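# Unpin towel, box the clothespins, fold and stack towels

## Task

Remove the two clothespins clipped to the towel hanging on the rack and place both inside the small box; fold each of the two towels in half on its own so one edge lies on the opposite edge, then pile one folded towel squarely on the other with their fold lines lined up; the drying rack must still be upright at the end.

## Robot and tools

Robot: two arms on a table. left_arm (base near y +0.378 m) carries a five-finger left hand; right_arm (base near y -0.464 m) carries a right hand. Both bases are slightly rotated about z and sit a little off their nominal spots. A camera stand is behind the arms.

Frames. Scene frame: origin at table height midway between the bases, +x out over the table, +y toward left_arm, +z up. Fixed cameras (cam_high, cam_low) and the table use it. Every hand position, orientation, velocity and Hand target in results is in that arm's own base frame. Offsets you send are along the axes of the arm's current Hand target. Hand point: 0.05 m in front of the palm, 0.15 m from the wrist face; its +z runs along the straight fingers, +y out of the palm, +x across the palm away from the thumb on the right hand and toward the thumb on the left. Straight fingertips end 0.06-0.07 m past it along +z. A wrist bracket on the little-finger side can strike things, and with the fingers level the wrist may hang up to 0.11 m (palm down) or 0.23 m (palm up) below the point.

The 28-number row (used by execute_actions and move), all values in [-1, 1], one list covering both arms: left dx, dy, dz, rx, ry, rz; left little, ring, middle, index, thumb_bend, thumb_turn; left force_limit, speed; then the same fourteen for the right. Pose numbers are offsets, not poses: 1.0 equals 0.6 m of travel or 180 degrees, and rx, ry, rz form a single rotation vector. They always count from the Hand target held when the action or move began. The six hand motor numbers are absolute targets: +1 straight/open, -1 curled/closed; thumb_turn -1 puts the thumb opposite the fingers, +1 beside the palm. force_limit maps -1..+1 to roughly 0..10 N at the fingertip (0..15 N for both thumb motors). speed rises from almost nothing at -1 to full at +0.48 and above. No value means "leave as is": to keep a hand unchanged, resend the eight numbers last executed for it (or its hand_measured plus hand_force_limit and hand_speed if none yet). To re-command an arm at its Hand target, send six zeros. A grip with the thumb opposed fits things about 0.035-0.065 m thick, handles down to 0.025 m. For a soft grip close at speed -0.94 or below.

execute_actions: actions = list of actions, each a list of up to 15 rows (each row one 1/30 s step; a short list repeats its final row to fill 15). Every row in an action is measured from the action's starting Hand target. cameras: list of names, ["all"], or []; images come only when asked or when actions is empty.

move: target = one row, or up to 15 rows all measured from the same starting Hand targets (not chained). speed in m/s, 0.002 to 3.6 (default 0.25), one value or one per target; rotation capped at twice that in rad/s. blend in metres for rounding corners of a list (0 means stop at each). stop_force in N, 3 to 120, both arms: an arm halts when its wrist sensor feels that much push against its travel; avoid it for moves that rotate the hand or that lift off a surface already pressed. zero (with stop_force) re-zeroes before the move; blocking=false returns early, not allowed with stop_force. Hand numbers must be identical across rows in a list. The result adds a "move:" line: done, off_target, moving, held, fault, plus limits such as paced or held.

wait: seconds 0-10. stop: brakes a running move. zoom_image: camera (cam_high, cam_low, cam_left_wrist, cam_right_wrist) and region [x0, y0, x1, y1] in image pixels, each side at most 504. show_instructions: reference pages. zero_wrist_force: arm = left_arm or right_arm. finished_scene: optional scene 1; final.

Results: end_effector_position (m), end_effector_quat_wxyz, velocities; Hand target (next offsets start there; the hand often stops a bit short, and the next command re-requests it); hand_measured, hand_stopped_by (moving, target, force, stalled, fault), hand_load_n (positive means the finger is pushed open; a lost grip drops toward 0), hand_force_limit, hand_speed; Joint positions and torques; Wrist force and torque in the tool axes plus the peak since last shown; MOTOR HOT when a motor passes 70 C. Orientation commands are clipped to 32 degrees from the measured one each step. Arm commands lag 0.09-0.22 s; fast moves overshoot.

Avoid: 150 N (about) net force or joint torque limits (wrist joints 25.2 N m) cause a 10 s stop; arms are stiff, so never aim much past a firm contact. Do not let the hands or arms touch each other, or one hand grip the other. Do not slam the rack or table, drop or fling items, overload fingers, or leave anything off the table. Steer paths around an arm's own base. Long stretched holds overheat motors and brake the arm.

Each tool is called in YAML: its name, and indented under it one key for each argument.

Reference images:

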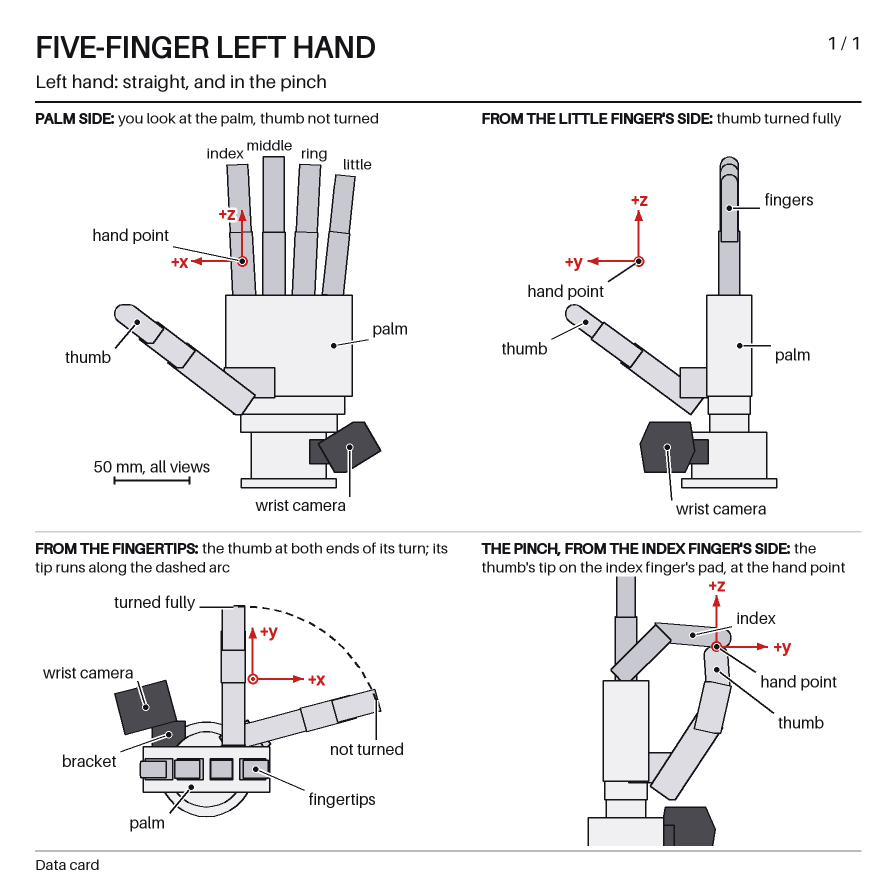

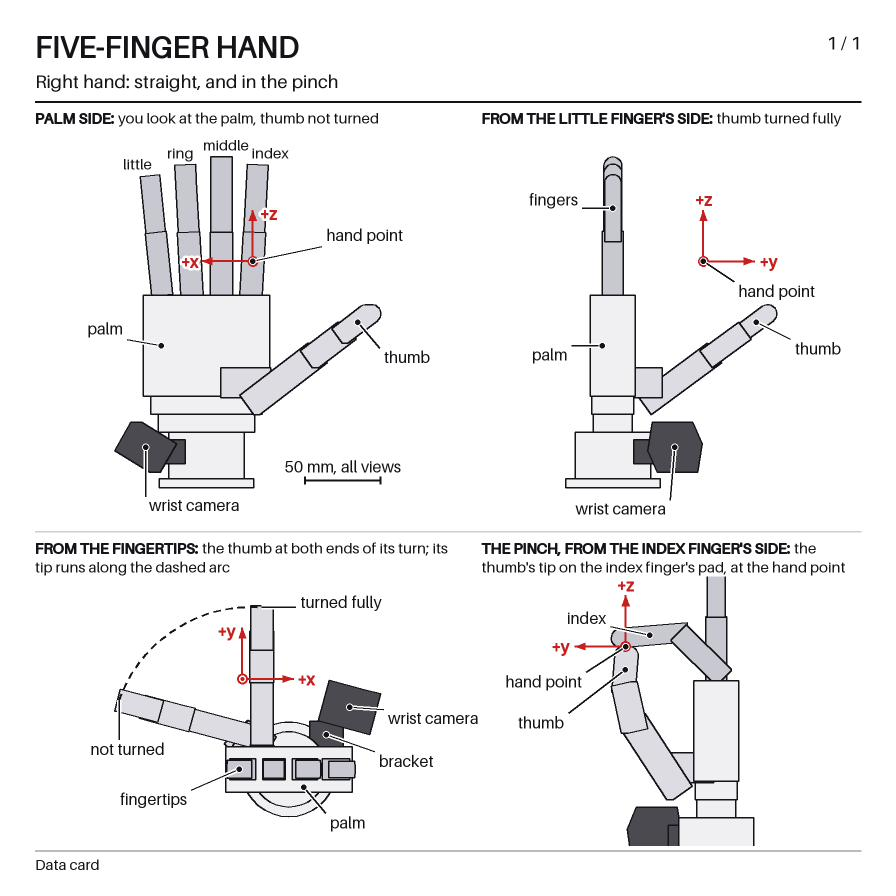

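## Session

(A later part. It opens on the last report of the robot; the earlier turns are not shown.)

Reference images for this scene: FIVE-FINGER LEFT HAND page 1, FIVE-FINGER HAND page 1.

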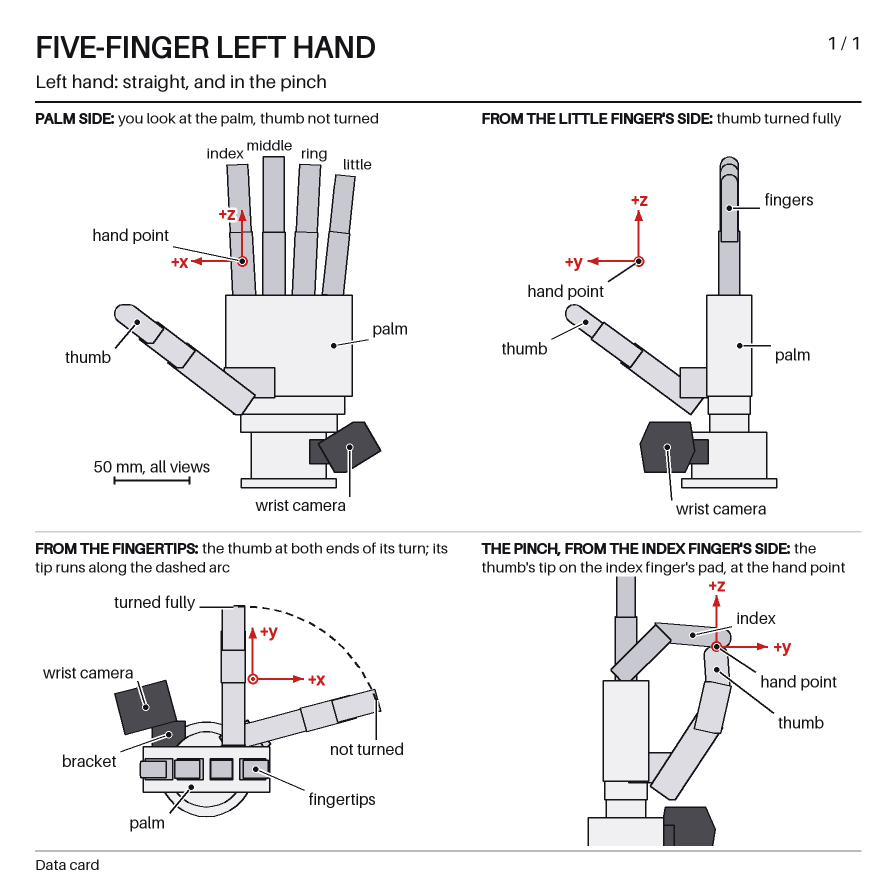

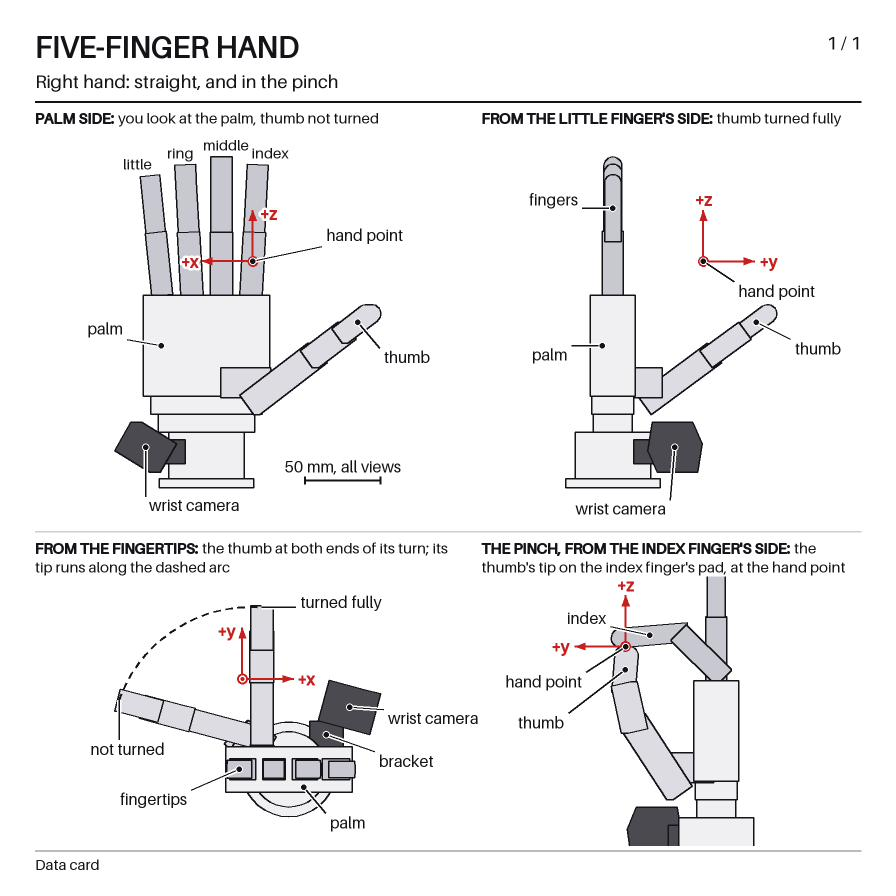

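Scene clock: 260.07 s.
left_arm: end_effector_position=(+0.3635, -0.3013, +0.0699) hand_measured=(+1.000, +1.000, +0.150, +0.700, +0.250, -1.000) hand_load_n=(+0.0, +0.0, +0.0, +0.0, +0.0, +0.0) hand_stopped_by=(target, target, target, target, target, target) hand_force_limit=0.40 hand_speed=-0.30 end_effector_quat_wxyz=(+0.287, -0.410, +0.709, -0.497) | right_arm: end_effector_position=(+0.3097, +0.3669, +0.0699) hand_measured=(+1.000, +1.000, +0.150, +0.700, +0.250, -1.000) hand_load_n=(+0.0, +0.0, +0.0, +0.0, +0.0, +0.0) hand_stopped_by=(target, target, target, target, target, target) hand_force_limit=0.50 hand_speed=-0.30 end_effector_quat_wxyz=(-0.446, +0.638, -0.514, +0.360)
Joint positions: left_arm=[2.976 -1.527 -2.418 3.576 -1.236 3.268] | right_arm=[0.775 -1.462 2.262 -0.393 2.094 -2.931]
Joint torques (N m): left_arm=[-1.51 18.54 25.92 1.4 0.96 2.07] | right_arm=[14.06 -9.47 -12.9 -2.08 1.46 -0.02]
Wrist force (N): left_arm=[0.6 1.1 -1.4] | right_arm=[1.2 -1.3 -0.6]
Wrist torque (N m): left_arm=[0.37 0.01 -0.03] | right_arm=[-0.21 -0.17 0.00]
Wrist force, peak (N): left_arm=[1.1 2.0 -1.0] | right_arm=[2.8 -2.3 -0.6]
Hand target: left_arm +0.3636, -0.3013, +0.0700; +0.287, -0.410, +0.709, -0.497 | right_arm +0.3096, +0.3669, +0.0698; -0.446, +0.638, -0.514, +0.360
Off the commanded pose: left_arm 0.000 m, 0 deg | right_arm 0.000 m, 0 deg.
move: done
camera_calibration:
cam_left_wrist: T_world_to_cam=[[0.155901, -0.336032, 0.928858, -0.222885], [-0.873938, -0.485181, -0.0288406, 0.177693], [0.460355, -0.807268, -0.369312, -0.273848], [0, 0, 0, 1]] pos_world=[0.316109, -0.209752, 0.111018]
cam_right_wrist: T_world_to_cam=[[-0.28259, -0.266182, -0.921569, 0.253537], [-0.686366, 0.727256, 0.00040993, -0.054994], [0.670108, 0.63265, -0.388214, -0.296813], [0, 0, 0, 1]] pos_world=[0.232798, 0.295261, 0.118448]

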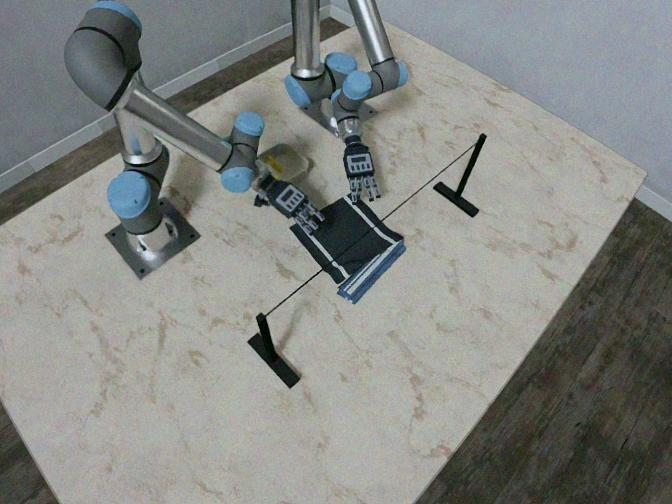

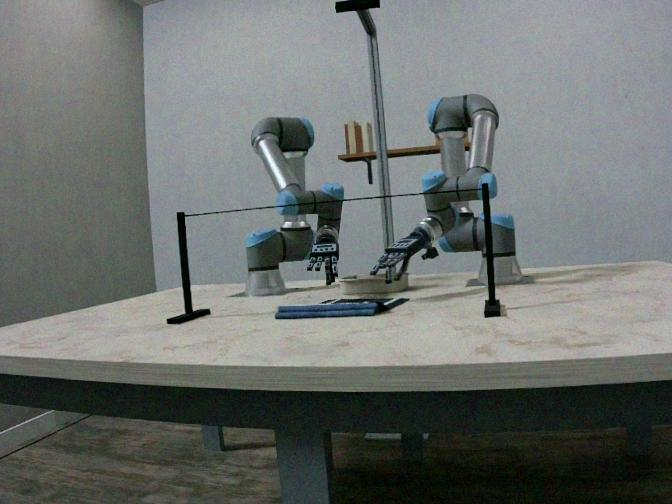

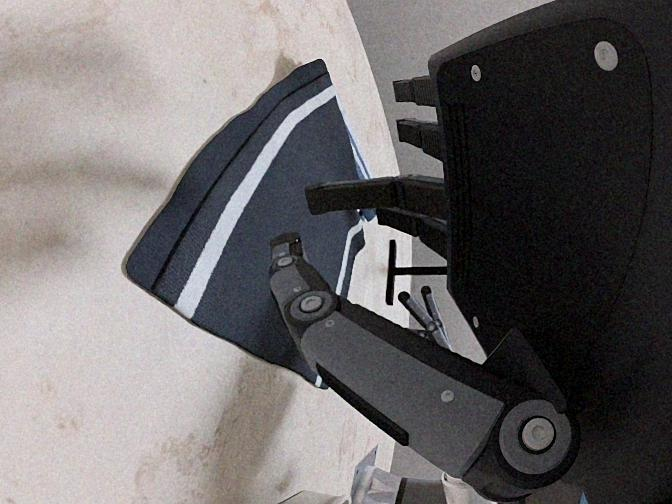

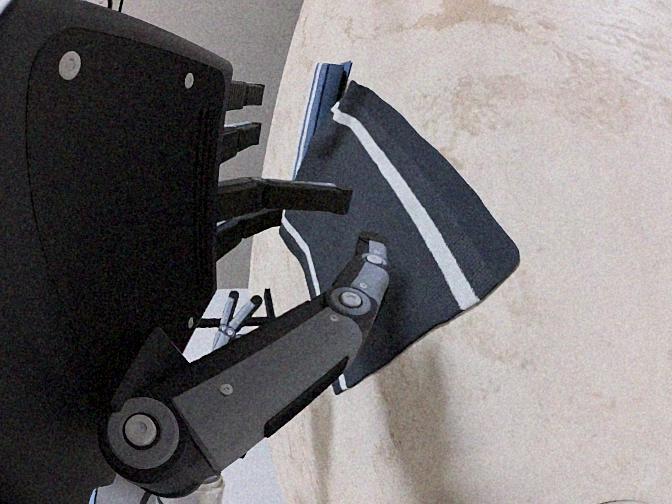

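move:
  target: [0,0.0548,0.02,0,0,0,1,1,0.15,0.7,0.25,-1,-0.4,-0.3,0,0.0548,0.02,0,0,0,1,1,0.15,0.7,0.25,-1,-0.4,-0.3]
  speed: 0.08

move:
  target: [0,0.0329,0.012,0,0,0,1,1,0.15,0.7,0.25,-1,-0.4,-0.3,0,0.0329,0.012,0,0,0,1,1,0.15,0.7,0.25,-1,-0.4,-0.3]
  speed: 0.015
  stop_force: 3
  cameras: ["all"]

Scene clock: 261.43 s.
left_arm: end_effector_position=(+0.3636, -0.3013, +0.0349) hand_measured=(+1.000, +1.000, +0.150, +0.700, +0.250, -1.000) hand_load_n=(+0.0, +0.0, +0.0, +0.0, +0.0, +0.0) hand_stopped_by=(target, target, target, target, target, target) hand_force_limit=-0.40 hand_speed=-0.30 end_effector_quat_wxyz=(+0.287, -0.410, +0.709, -0.497) | right_arm: end_effector_position=(+0.3096, +0.3669, +0.0348) hand_measured=(+1.000, +1.000, +0.150, +0.700, +0.250, -1.000) hand_load_n=(+0.0, +0.0, +0.0, +0.0, +0.0, +0.0) hand_stopped_by=(target, target, target, target, target, target) hand_force_limit=-0.40 hand_speed=-0.30 end_effector_quat_wxyz=(-0.446, +0.638, -0.514, +0.360)
Joint positions: left_arm=[2.976 -1.625 -2.458 3.714 -1.236 3.268] | right_arm=[0.775 -1.38 2.296 -0.509 2.094 -2.931]
Joint torques (N m): left_arm=[-7.8 21.14 24.66 1.33 -1.64 -1.74] | right_arm=[-8.24 -23.57 -19.83 -0.15 -0.61 -1.03]
Wrist force (N): left_arm=[0.9 1.1 -1.4] | right_arm=[1.1 -1.2 -1.0]
Wrist torque (N m): left_arm=[0.37 -0.03 -0.04] | right_arm=[-0.17 -0.14 0.00]
Wrist force, peak (N): left_arm=[0.8 1.9 -1.3] | right_arm=[1.4 -2.1 -0.9]
Hand target: left_arm +0.3637, -0.3013, +0.0350; +0.287, -0.410, +0.709, -0.497 | right_arm +0.3097, +0.3669, +0.0348; -0.446, +0.638, -0.514, +0.360
Off the commanded pose: left_arm 0.000 m, 0 deg | right_arm 0.000 m, 0 deg.
move: done

Scene clock: 263.60 s.
left_arm: end_effector_position=(+0.3637, -0.3013, +0.0193) hand_measured=(+1.000, +1.000, +0.150, +0.700, +0.250, -1.000) hand_load_n=(+0.0, +0.0, +0.5, +0.0, +0.0, +0.0) hand_stopped_by=(target, target, target, target, target, target) hand_force_limit=-0.40 hand_speed=-0.30 end_effector_quat_wxyz=(+0.287, -0.410, +0.709, -0.497) | right_arm: end_effector_position=(+0.3097, +0.3669, +0.0191) hand_measured=(+1.000, +1.000, +0.150, +0.700, +0.250, -1.000) hand_load_n=(+0.0, +0.0, +0.5, +0.0, +0.0, +0.0) hand_stopped_by=(target, target, target, target, target, target) hand_force_limit=-0.40 hand_speed=-0.30 end_effector_quat_wxyz=(-0.446, +0.638, -0.514, +0.360)
Joint positions: left_arm=[2.976 -1.674 -2.473 3.778 -1.236 3.268] | right_arm=[0.775 -1.34 2.309 -0.562 2.094 -2.931]
Joint torques (N m): left_arm=[-3.59 26.87 21.02 1.84 -1.38 -1.42] | right_arm=[-8.82 -29.43 -17.76 -1.55 -0.56 -0.89]
Wrist force (N): left_arm=[0.7 -2.2 -2.8] | right_arm=[1.2 -4.2 -2.2]
Wrist torque (N m): left_arm=[0.36 0.00 0.02] | right_arm=[-0.08 -0.14 -0.06]
Wrist force, peak (N): left_arm=[0.9 -5.5 -4.0] | right_arm=[1.2 -7.3 -3.5]
Hand target: left_arm +0.3637, -0.3013, +0.0193; +0.287, -0.410, +0.709, -0.497 (not the last commanded pose) | right_arm +0.3097, +0.3669, +0.0191; -0.446, +0.638, -0.514, +0.360 (not the last commanded pose)
Off the commanded pose: left_arm 0.005 m, 0 deg | right_arm 0.005 m, 0 deg.
move: contact (left_arm, right_arm)
camera_calibration:
cam_left_wrist: T_world_to_cam=[[0.155608, -0.336082, 0.928889, -0.175869], [-0.873941, -0.485159, -0.0291327, 0.176385], [0.46045, -0.807261, -0.36921, -0.292743], [0, 0, 0, 1]] pos_world=[0.31631, -0.209852, 0.0604181]
cam_right_wrist: T_world_to_cam=[[-0.282652, -0.266115, -0.92157, 0.206743], [-0.686339, 0.727281, 0.000493688, -0.0550652], [0.670109, 0.632649, -0.388213, -0.316598], [0, 0, 0, 1]] pos_world=[0.232798, 0.295361, 0.0676479]

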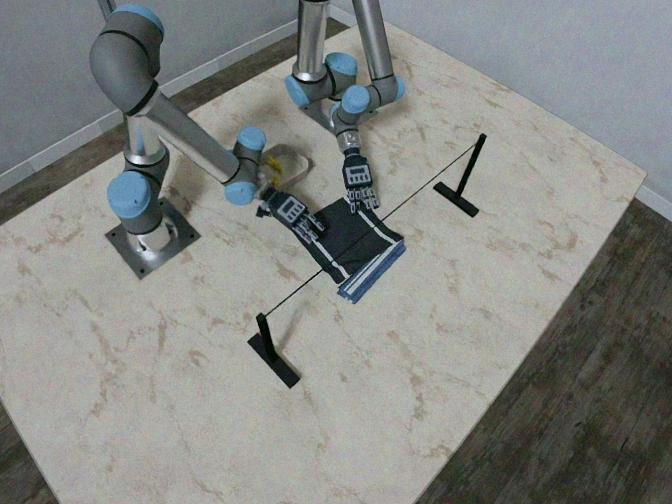

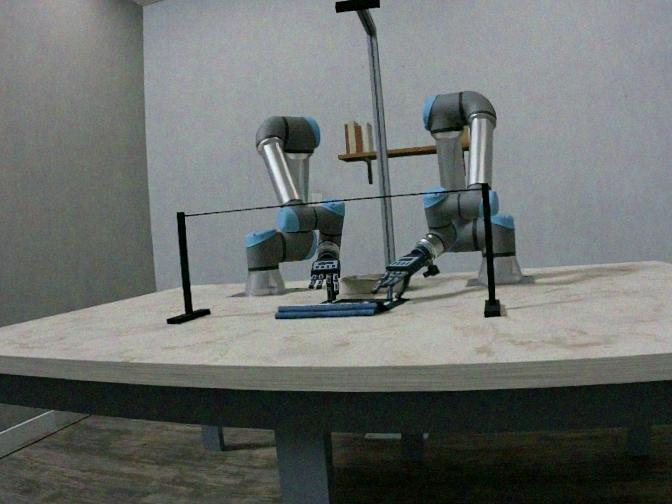

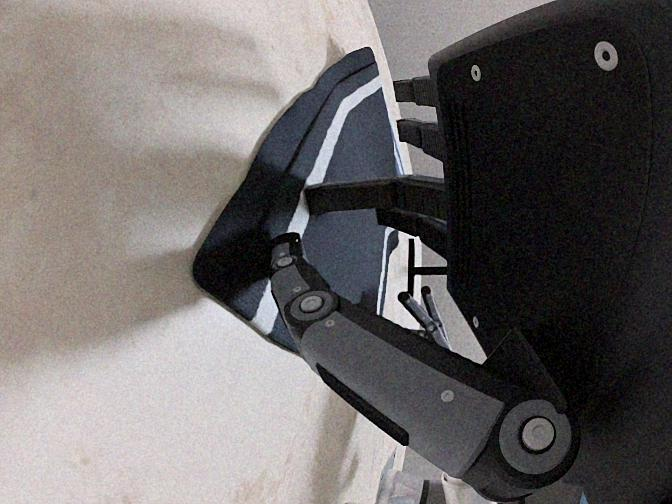

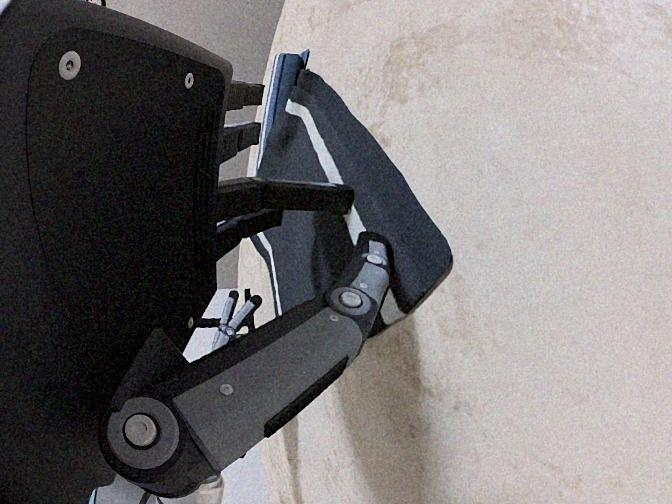

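execute_actions:
  actions:
    - [[0,0,0,0,0,0,1,1,-0.4,0.7,0.25,-1,0.5,-0.75,0,0,0,0,0,0,1,1,-0.4,0.7,0.25,-1,0.5,-0.75]]
  cameras: ["cam_left_wrist","cam_right_wrist"]

Scene clock: 264.43 s.
left_arm: end_effector_position=(+0.3638, -0.3014, +0.0194) hand_measured=(+1.000, +1.000, +0.062, +0.700, +0.250, -1.000) hand_load_n=(+0.0, +0.0, +7.5, +0.0, +0.0, +0.0) hand_stopped_by=(target, target, force, target, target, target) hand_force_limit=0.50 hand_speed=-0.75 end_effector_quat_wxyz=(+0.287, -0.410, +0.709, -0.497) | right_arm: end_effector_position=(+0.3097, +0.3669, +0.0191) hand_measured=(+1.000, +1.000, +0.062, +0.700, +0.250, -1.000) hand_load_n=(+0.0, +0.0, +7.5, +0.0, +0.0, +0.0) hand_stopped_by=(target, target, force, target, target, target) hand_force_limit=0.50 hand_speed=-0.75 end_effector_quat_wxyz=(-0.446, +0.638, -0.514, +0.360)
Joint positions: left_arm=[2.976 -1.674 -2.473 3.778 -1.236 3.268] | right_arm=[0.775 -1.34 2.309 -0.562 2.094 -2.931]
Joint torques (N m): left_arm=[-2.22 15.11 3.42 -3.63 -1.4 -1.16] | right_arm=[-5.1 -15.81 -0.51 4.45 -0.41 -0.78]
Wrist force (N): left_arm=[1.3 -13.1 -2.2] | right_arm=[0.7 -14.3 -1.4]
Wrist torque (N m): left_arm=[0.23 0.01 0.30] | right_arm=[0.11 -0.18 -0.28]
Wrist force, peak (N): left_arm=[1.4 -13.6 -2.4] | right_arm=[0.9 -15.0 -1.4]
Hand target: left_arm +0.3637, -0.3013, +0.0193; +0.287, -0.410, +0.709, -0.497 | right_arm +0.3097, +0.3669, +0.0191; -0.446, +0.638, -0.514, +0.360
Off the commanded pose: left_arm 0.000 m, 0 deg | right_arm 0.000 m, 0 deg.
camera_calibration:
cam_left_wrist: T_world_to_cam=[[0.155476, -0.33604, 0.928926, -0.175837], [-0.873914, -0.485199, -0.0292531, 0.176463], [0.460545, -0.807254, -0.369107, -0.292824], [0, 0, 0, 1]] pos_world=[0.316411, -0.209852, 0.0604181]
cam_right_wrist: T_world_to_cam=[[-0.282506, -0.265984, -0.921652, 0.206704], [-0.686295, 0.727323, 0.000462453, -0.0550173], [0.670216, 0.632656, -0.388017, -0.316705], [0, 0, 0, 1]] pos_world=[0.232898, 0.295361, 0.067648]
Images, in order (width x height): cam_left_wrist 672x504, cam_right_wrist 672x504.

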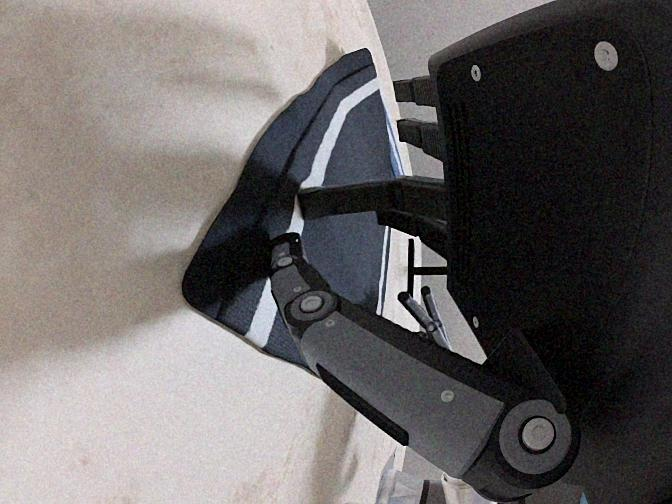

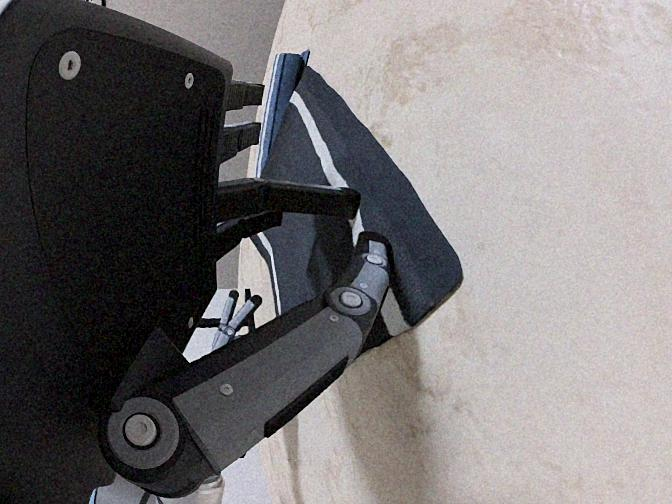

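move:
  target:
    - [0,-0.0157,-0.0057,0,0,0,1,1,0.15,0.7,0.4,-1,0.5,-0.3,0,-0.0157,-0.0057,0,0,0,1,1,0.15,0.7,0.4,-1,0.5,-0.3]
    - [0,0.0125,0.0046,0,0,0,1,1,0.15,0.7,0.4,-1,0.5,-0.3,0,0.0125,0.0046,0,0,0,1,1,0.15,0.7,0.4,-1,0.5,-0.3]
  speed: 0.02
  cameras: ["cam_left_wrist","cam_right_wrist"]

Scene clock: 276.30 s.
left_arm: end_effector_position=(+0.3646, -0.3018, +0.0193) hand_measured=(+1.000, +1.000, +0.150, +0.700, +0.394, -1.000) hand_load_n=(+0.0, +0.0, -0.5, +0.0, -19.5, -3.0) hand_stopped_by=(target, target, target, target, target, target) hand_force_limit=0.50 hand_speed=-0.30 end_effector_quat_wxyz=(+0.288, -0.409, +0.708, -0.498) | right_arm: end_effector_position=(+0.3104, +0.3672, +0.0198) hand_measured=(+1.000, +1.000, +0.150, +0.700, +0.396, -1.000) hand_load_n=(+0.0, +0.0, +0.0, +0.0, -8.0, -2.0) hand_stopped_by=(target, target, target, target, target, target) hand_force_limit=0.50 hand_speed=-0.30 end_effector_quat_wxyz=(-0.447, +0.638, -0.514, +0.360)
Joint positions: left_arm=[2.976 -1.676 -2.473 3.783 -1.235 3.268] | right_arm=[0.775 -1.34 2.307 -0.562 2.095 -2.931]
Joint torques (N m): left_arm=[0.26 14.2 12.91 0.21 0.2 0.17] | right_arm=[-0.48 -19.03 -10.5 -0.62 0.24 0]
Wrist force (N): left_arm=[0.8 -22.4 -12.6] | right_arm=[1.0 -15.9 -9.3]
Wrist torque (N m): left_arm=[-0.65 -0.13 0.41] | right_arm=[-0.58 -0.02 -0.23]
Wrist force, peak (N): left_arm=[4.2 -121.6 -76.0] | right_arm=[1.9 -112.2 -65.2]
Hand target: left_arm +0.3646, -0.3018, +0.0193; +0.288, -0.409, +0.708, -0.498 (not the last commanded pose) | right_arm +0.3104, +0.3672, +0.0198; -0.447, +0.638, -0.514, +0.360 (not the last commanded pose)
Off the commanded pose: left_arm 0.008 m, 0 deg | right_arm 0.009 m, 0 deg.
FORCE FAULT: contact force on the left arm reached its limit, and that arm stopped for 10 seconds. FORCE FAULT: contact force on the right arm reached its limit, and that arm stopped for 10 seconds. On each arm, the contact can be on any part of the arm, not only on its tool. The stops overlap, and together they count as 20 of the actions that you can send in this scene. Those arms' remaining commands of this call were not run. During its stop the left arm's controller moved it back a little. During its stop the right arm's controller moved it back a little. Those arms' targets are now where they stood when their stops ended, not their last commands. Those arms accept commands again.
move: fault (left_arm, right_arm); path passed 1 of 2 targets
camera_calibration:
cam_left_wrist: T_world_to_cam=[[0.152564, -0.335257, 0.929692, -0.174745], [-0.874381, -0.48424, -0.0311357, 0.177478], [0.460633, -0.808154, -0.36702, -0.293897], [0, 0, 0, 1]] pos_world=[0.317222, -0.210157, 0.060119]
cam_right_wrist: T_world_to_cam=[[-0.281415, -0.264973, -0.922277, 0.206876], [-0.685646, 0.727936, 0.0000732796, -0.0551983], [0.671339, 0.632376, -0.38653, -0.317318], [0, 0, 0, 1]] pos_world=[0.2334, 0.295662, 0.0681477]
Images, in order (width x height): cam_left_wrist 672x504, cam_right_wrist 672x504.

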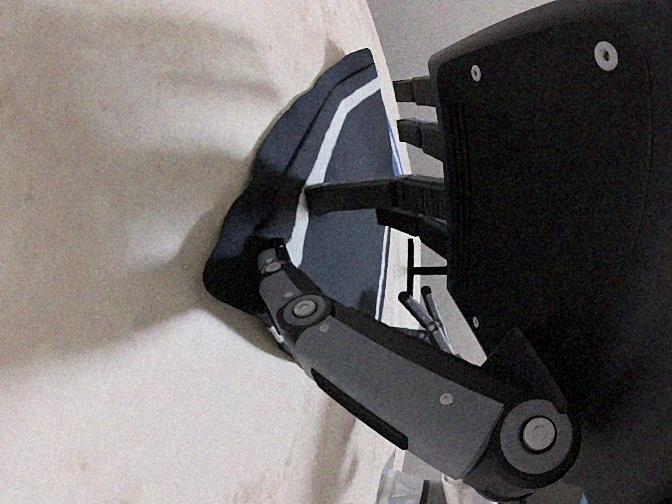

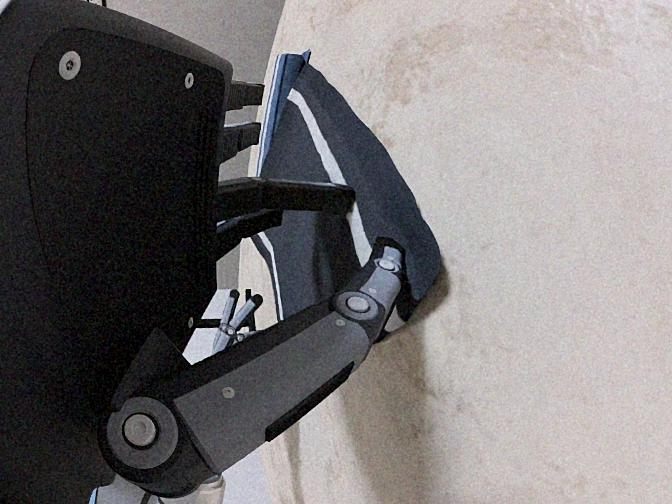

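move:
  target: [0,-0.0188,-0.0068,0,0,0,1,1,0.15,0.7,0.4,-1,0.5,-0.3,0,-0.0157,-0.0057,0,0,0,1,1,0.15,0.7,0.4,-1,0.5,-0.3]
  speed: 0.05
  cameras: ["all"]

zoom_image:
  camera: "cam_high"
  region: [260, 170, 400, 310]

Scene clock: 277.17 s.
left_arm: end_effector_position=(+0.3647, -0.3018, +0.0315) hand_measured=(+1.000, +1.000, +0.150, +0.700, +0.400, -1.000) hand_load_n=(+0.0, +0.0, +0.0, +0.0, +0.0, +0.0) hand_stopped_by=(target, target, target, target, target, target) hand_force_limit=0.50 hand_speed=-0.30 end_effector_quat_wxyz=(+0.288, -0.409, +0.708, -0.498) end_effector_velocity=(+0.001, +0.000, +0.000) end_effector_angular_velocity=(-0.001, -0.002, +0.001) | right_arm: end_effector_position=(+0.3104, +0.3672, +0.0299) hand_measured=(+1.000, +1.000, +0.150, +0.700, +0.400, -1.000) hand_load_n=(+0.0, +0.0, +0.0, +0.0, +0.0, +0.0) hand_stopped_by=(target, target, target, target, target, target) hand_force_limit=0.50 hand_speed=-0.30 end_effector_quat_wxyz=(-0.447, +0.638, -0.514, +0.360)
Joint positions: left_arm=[2.976 -1.638 -2.461 3.735 -1.235 3.268] | right_arm=[0.775 -1.366 2.299 -0.529 2.095 -2.931]
Joint velocities: left_arm=[0.001 -0.002 0 0.005 0 0] | right_arm=[within noise]
Joint torques (N m): left_arm=[-1.44 1.12 8.32 2.54 0.17 -0.15] | right_arm=[1.45 -11.89 -8.8 -2.41 0.36 -0.65]
Wrist force (N): left_arm=[4.1 4.0 -2.4] | right_arm=[0.4 -0.6 -2.5]
Wrist torque (N m): left_arm=[0.86 -0.53 0.11] | right_arm=[0.01 0.00 -0.03]
Wrist force, peak (N): left_arm=[1.1 -22.8 -12.7] | right_arm=[1.0 -16.6 -9.4]
Hand target: left_arm +0.3646, -0.3018, +0.0313; +0.288, -0.409, +0.708, -0.498 | right_arm +0.3103, +0.3672, +0.0298; -0.447, +0.638, -0.514, +0.360
Off the commanded pose: left_arm 0.000 m, 0 deg | right_arm 0.000 m, 0 deg.
move: done
camera_calibration:
cam_left_wrist: T_world_to_cam=[[0.152227, -0.335232, 0.929756, -0.185903], [-0.874381, -0.484221, -0.03143, 0.177969], [0.460744, -0.808177, -0.366832, -0.289556], [0, 0, 0, 1]] pos_world=[0.317323, -0.210157, 0.0722191]
cam_right_wrist: T_world_to_cam=[[-0.281314, -0.264881, -0.922334, 0.216263], [-0.68565, 0.727931, 0.0000731539, -0.0552694], [0.671376, 0.632419, -0.386393, -0.313471], [0, 0, 0, 1]] pos_world=[0.233399, 0.295762, 0.0783478]

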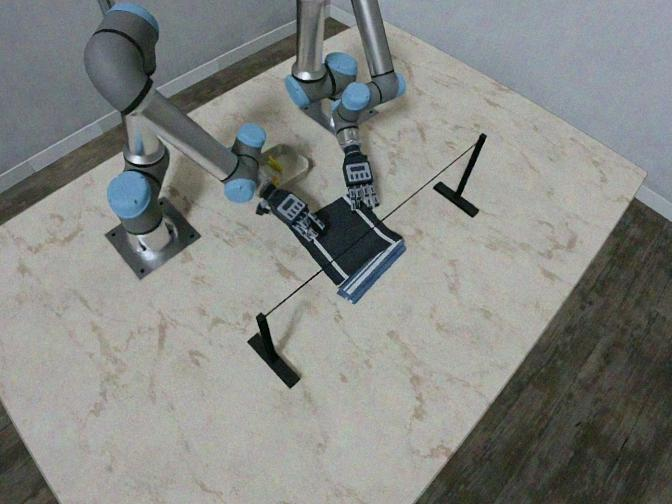

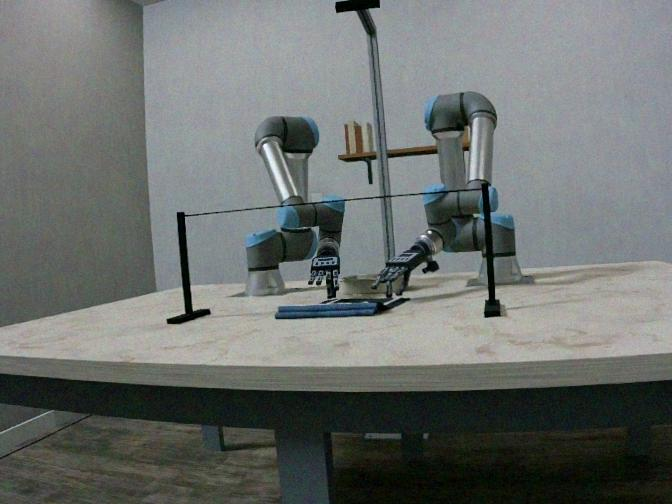

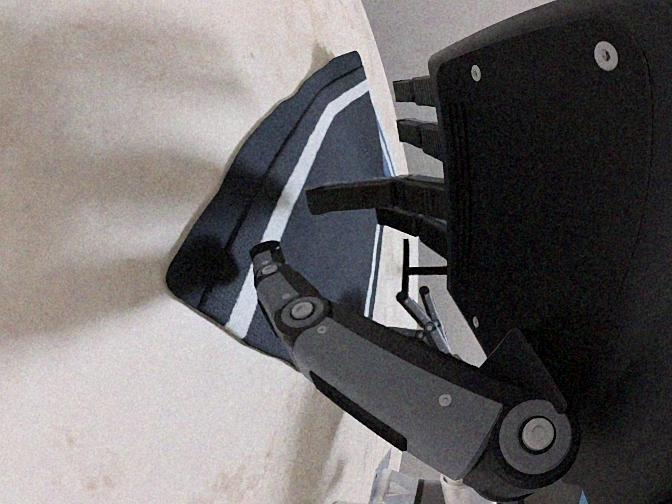

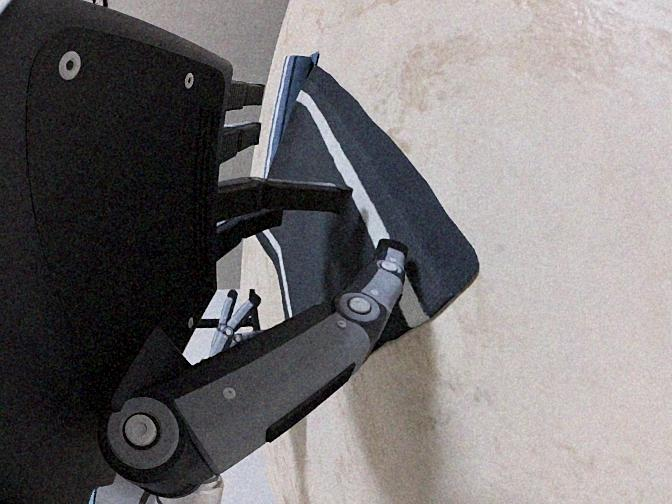

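Scaled by 3.600 from the camera's 672x504 image, which has a finer 960x720 frame.

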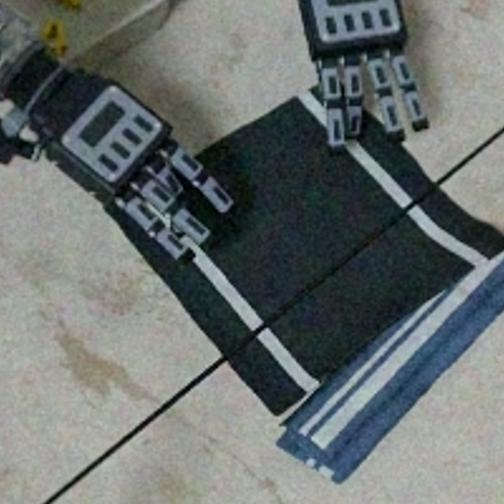

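move:
  target: [0.0063,0.0052,-0.0147,0,0,0,1,1,0.15,0.7,0.4,-1,0.3,-0.75,-0.0063,0.0053,-0.0147,0,0,0,1,1,0.15,0.7,0.4,-1,0.3,-0.75]
  speed: 0.05

move:
  target: [0,0.0219,0.008,0,0,0,1,1,0.15,0.7,0.4,-1,0.3,-0.75,0,0.0188,0.0068,0,0,0,1,1,0.15,0.7,0.4,-1,0.3,-0.75]
  speed: 0.01
  stop_force: 6
  cameras: ["cam_left_wrist","cam_right_wrist"]

Scene clock: 278.73 s.
left_arm: end_effector_position=(+0.3545, -0.3004, +0.0314) hand_measured=(+1.000, +1.000, +0.150, +0.700, +0.400, -1.000) hand_load_n=(+0.0, +0.0, +0.0, +0.0, +0.0, +0.0) hand_stopped_by=(target, target, target, target, target, target) hand_force_limit=0.30 hand_speed=-0.75 end_effector_quat_wxyz=(+0.288, -0.409, +0.708, -0.498) | right_arm: end_effector_position=(+0.3002, +0.3689, +0.0298) hand_measured=(+1.000, +1.000, +0.150, +0.700, +0.400, -1.000) hand_load_n=(-0.5, +0.0, +0.0, +0.0, +0.0, +0.0) hand_stopped_by=(target, target, target, target, target, target) hand_force_limit=0.30 hand_speed=-0.75 end_effector_quat_wxyz=(-0.447, +0.638, -0.514, +0.360)
Joint positions: left_arm=[2.975 -1.617 -2.486 3.737 -1.236 3.267] | right_arm=[0.805 -1.368 2.303 -0.523 2.122 -2.917]
Joint torques (N m): left_arm=[-4.97 1.58 25.65 2.13 -1.04 -1.58] | right_arm=[-13.09 -27.56 -9.37 0.28 -0.92 -0.62]
Wrist force (N): left_arm=[4.1 4.0 -2.4] | right_arm=[0.4 -1.0 -2.7]
Wrist torque (N m): left_arm=[0.85 -0.51 0.15] | right_arm=[-0.04 0.01 -0.25]
Wrist force, peak (N): left_arm=[4.3 4.2 -2.3] | right_arm=[0.6 -0.9 -3.2]
Hand target: left_arm +0.3546, -0.3004, +0.0313; +0.288, -0.409, +0.708, -0.498 | right_arm +0.3004, +0.3689, +0.0298; -0.447, +0.638, -0.514, +0.360
Off the commanded pose: left_arm 0.000 m, 0 deg | right_arm 0.000 m, 0 deg.
move: done

Scene clock: 280.80 s.
left_arm: end_effector_position=(+0.3547, -0.3004, +0.0218) hand_measured=(+1.000, +1.000, +0.150, +0.700, +0.400, -1.000) hand_load_n=(+0.0, +0.0, +0.0, +0.0, -4.0, -0.5) hand_stopped_by=(target, target, target, target, target, target) hand_force_limit=0.30 hand_speed=-0.75 end_effector_quat_wxyz=(+0.288, -0.409, +0.708, -0.498) | right_arm: end_effector_position=(+0.3004, +0.3689, +0.0213) hand_measured=(+1.000, +1.000, +0.150, +0.700, +0.398, -1.000) hand_load_n=(+0.0, +0.0, +0.0, +0.0, -3.0, -0.5) hand_stopped_by=(target, target, target, target, target, target) hand_force_limit=0.30 hand_speed=-0.75 end_effector_quat_wxyz=(-0.447, +0.638, -0.514, +0.360)
Joint positions: left_arm=[2.975 -1.648 -2.495 3.777 -1.236 3.267] | right_arm=[0.805 -1.345 2.31 -0.552 2.122 -2.917]
Joint torques (N m): left_arm=[-4.37 25.25 22.41 1.53 -0.82 -1.2] | right_arm=[-12.5 -27.97 -17.69 1.92 -1.22 -1.5]
Wrist force (N): left_arm=[4.1 -1.4 -4.8] | right_arm=[0.5 -6.8 -6.2]
Wrist torque (N m): left_arm=[0.56 -0.52 0.24] | right_arm=[-0.19 0.05 -0.32]
Wrist force, peak (N): left_arm=[4.2 -3.4 -6.0] | right_arm=[0.6 -8.6 -7.2]
Hand target: left_arm +0.3547, -0.3004, +0.0218; +0.288, -0.409, +0.708, -0.498 (not the last commanded pose) | right_arm +0.3004, +0.3689, +0.0213; -0.447, +0.638, -0.514, +0.360 (not the last commanded pose)
Off the commanded pose: left_arm 0.004 m, 0 deg | right_arm 0.003 m, 0 deg.
move: contact (left_arm, right_arm)
camera_calibration:
cam_left_wrist: T_world_to_cam=[[0.152483, -0.335303, 0.929689, -0.174981], [-0.874395, -0.484209, -0.0312217, 0.169591], [0.460632, -0.808154, -0.367021, -0.287324], [0, 0, 0, 1]] pos_world=[0.307322, -0.208757, 0.062519]
cam_right_wrist: T_world_to_cam=[[-0.281332, -0.264899, -0.922324, 0.205858], [-0.685601, 0.727978, 0.000043964, -0.0633128], [0.671419, 0.632358, -0.386419, -0.311121], [0, 0, 0, 1]] pos_world=[0.2234, 0.297362, 0.0696476]
Images, in order (width x height): cam_left_wrist 672x504, cam_right_wrist 672x504.

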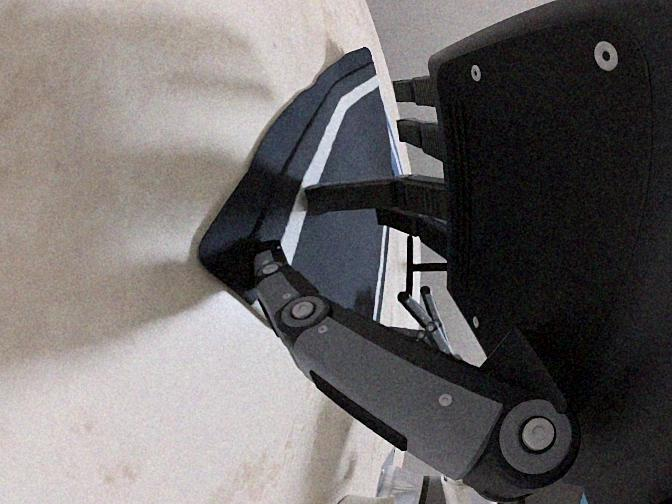

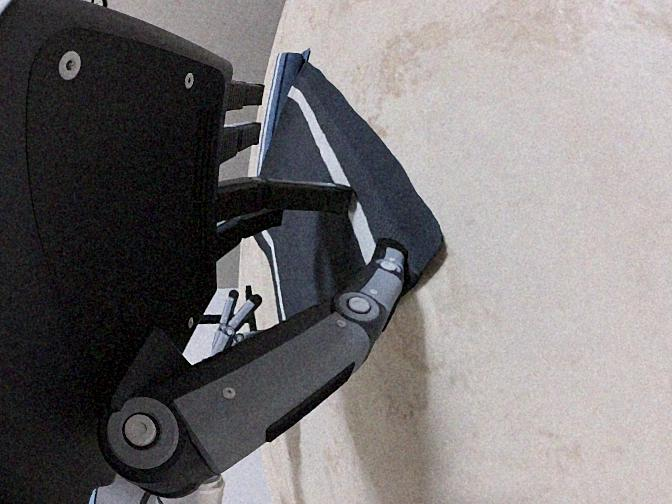

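execute_actions:
  actions:
    - [[0,0,0,0,0,0,1,1,-0.1,0.7,0.4,-1,0.3,-0.75,0,0,0,0,0,0,1,1,-0.1,0.7,0.4,-1,0.3,-0.75]]
  cameras: ["cam_left_wrist","cam_right_wrist"]

Scene clock: 281.60 s.
left_arm: end_effector_position=(+0.3547, -0.3004, +0.0218) hand_measured=(+1.000, +1.000, -0.100, +0.700, +0.400, -1.000) hand_load_n=(+0.0, +0.0, +0.0, +0.0, -3.5, -0.5) hand_stopped_by=(target, target, target, target, target, target) hand_force_limit=0.30 hand_speed=-0.75 end_effector_quat_wxyz=(+0.288, -0.409, +0.708, -0.498) | right_arm: end_effector_position=(+0.3004, +0.3689, +0.0213) hand_measured=(+1.000, +1.000, -0.100, +0.700, +0.398, -1.000) hand_load_n=(-0.5, +0.0, +0.5, +0.0, -3.0, -0.5) hand_stopped_by=(target, target, target, target, target, target) hand_force_limit=0.30 hand_speed=-0.75 end_effector_quat_wxyz=(-0.447, +0.638, -0.514, +0.360)
Joint positions: left_arm=[2.975 -1.648 -2.495 3.777 -1.236 3.267] | right_arm=[0.805 -1.345 2.31 -0.552 2.122 -2.917]
Joint torques (N m): left_arm=[-5.44 24.99 22.16 1.57 -0.84 -1.17] | right_arm=[-12.58 -27.28 -16.37 1.81 -1.22 -1.49]
Wrist force (N): left_arm=[4.4 -1.1 -4.9] | right_arm=[0.3 -7.1 -5.9]
Wrist torque (N m): left_arm=[0.61 -0.56 0.25] | right_arm=[-0.19 0.05 -0.34]
Wrist force, peak (N): left_arm=[4.4 -1.1 -4.9] | right_arm=[0.5 -7.4 -5.8]
Hand target: left_arm +0.3547, -0.3004, +0.0218; +0.288, -0.409, +0.708, -0.498 | right_arm +0.3004, +0.3689, +0.0213; -0.447, +0.638, -0.514, +0.360
Off the commanded pose: left_arm 0.000 m, 0 deg | right_arm 0.000 m, 0 deg.
camera_calibration:
cam_left_wrist: T_world_to_cam=[[0.152483, -0.335303, 0.929689, -0.174981], [-0.874395, -0.484209, -0.0312217, 0.169591], [0.460632, -0.808154, -0.367021, -0.287324], [0, 0, 0, 1]] pos_world=[0.307322, -0.208757, 0.062519]
cam_right_wrist: T_world_to_cam=[[-0.281332, -0.264899, -0.922324, 0.205858], [-0.685601, 0.727978, 0.000043964, -0.0633128], [0.671419, 0.632358, -0.386419, -0.311121], [0, 0, 0, 1]] pos_world=[0.2234, 0.297362, 0.0696476]
Images, in order (width x height): cam_left_wrist 672x504, cam_right_wrist 672x504.

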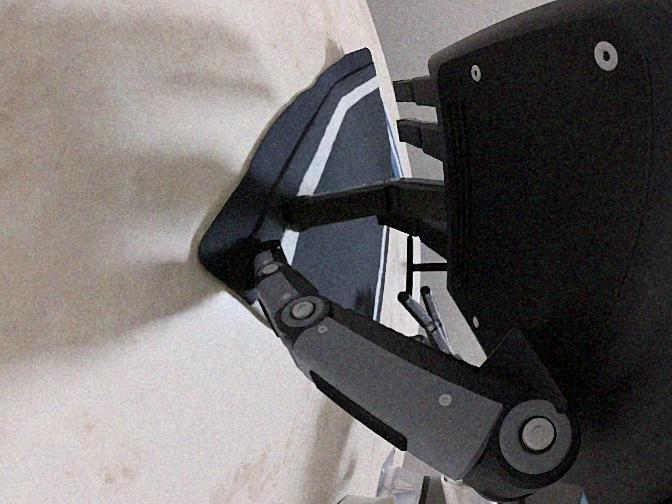

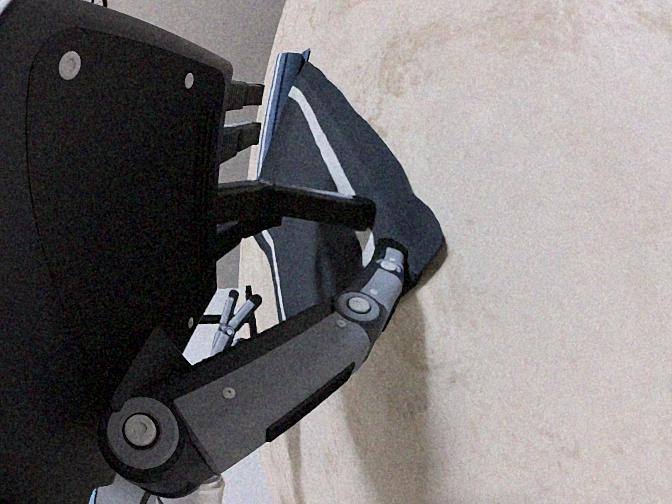

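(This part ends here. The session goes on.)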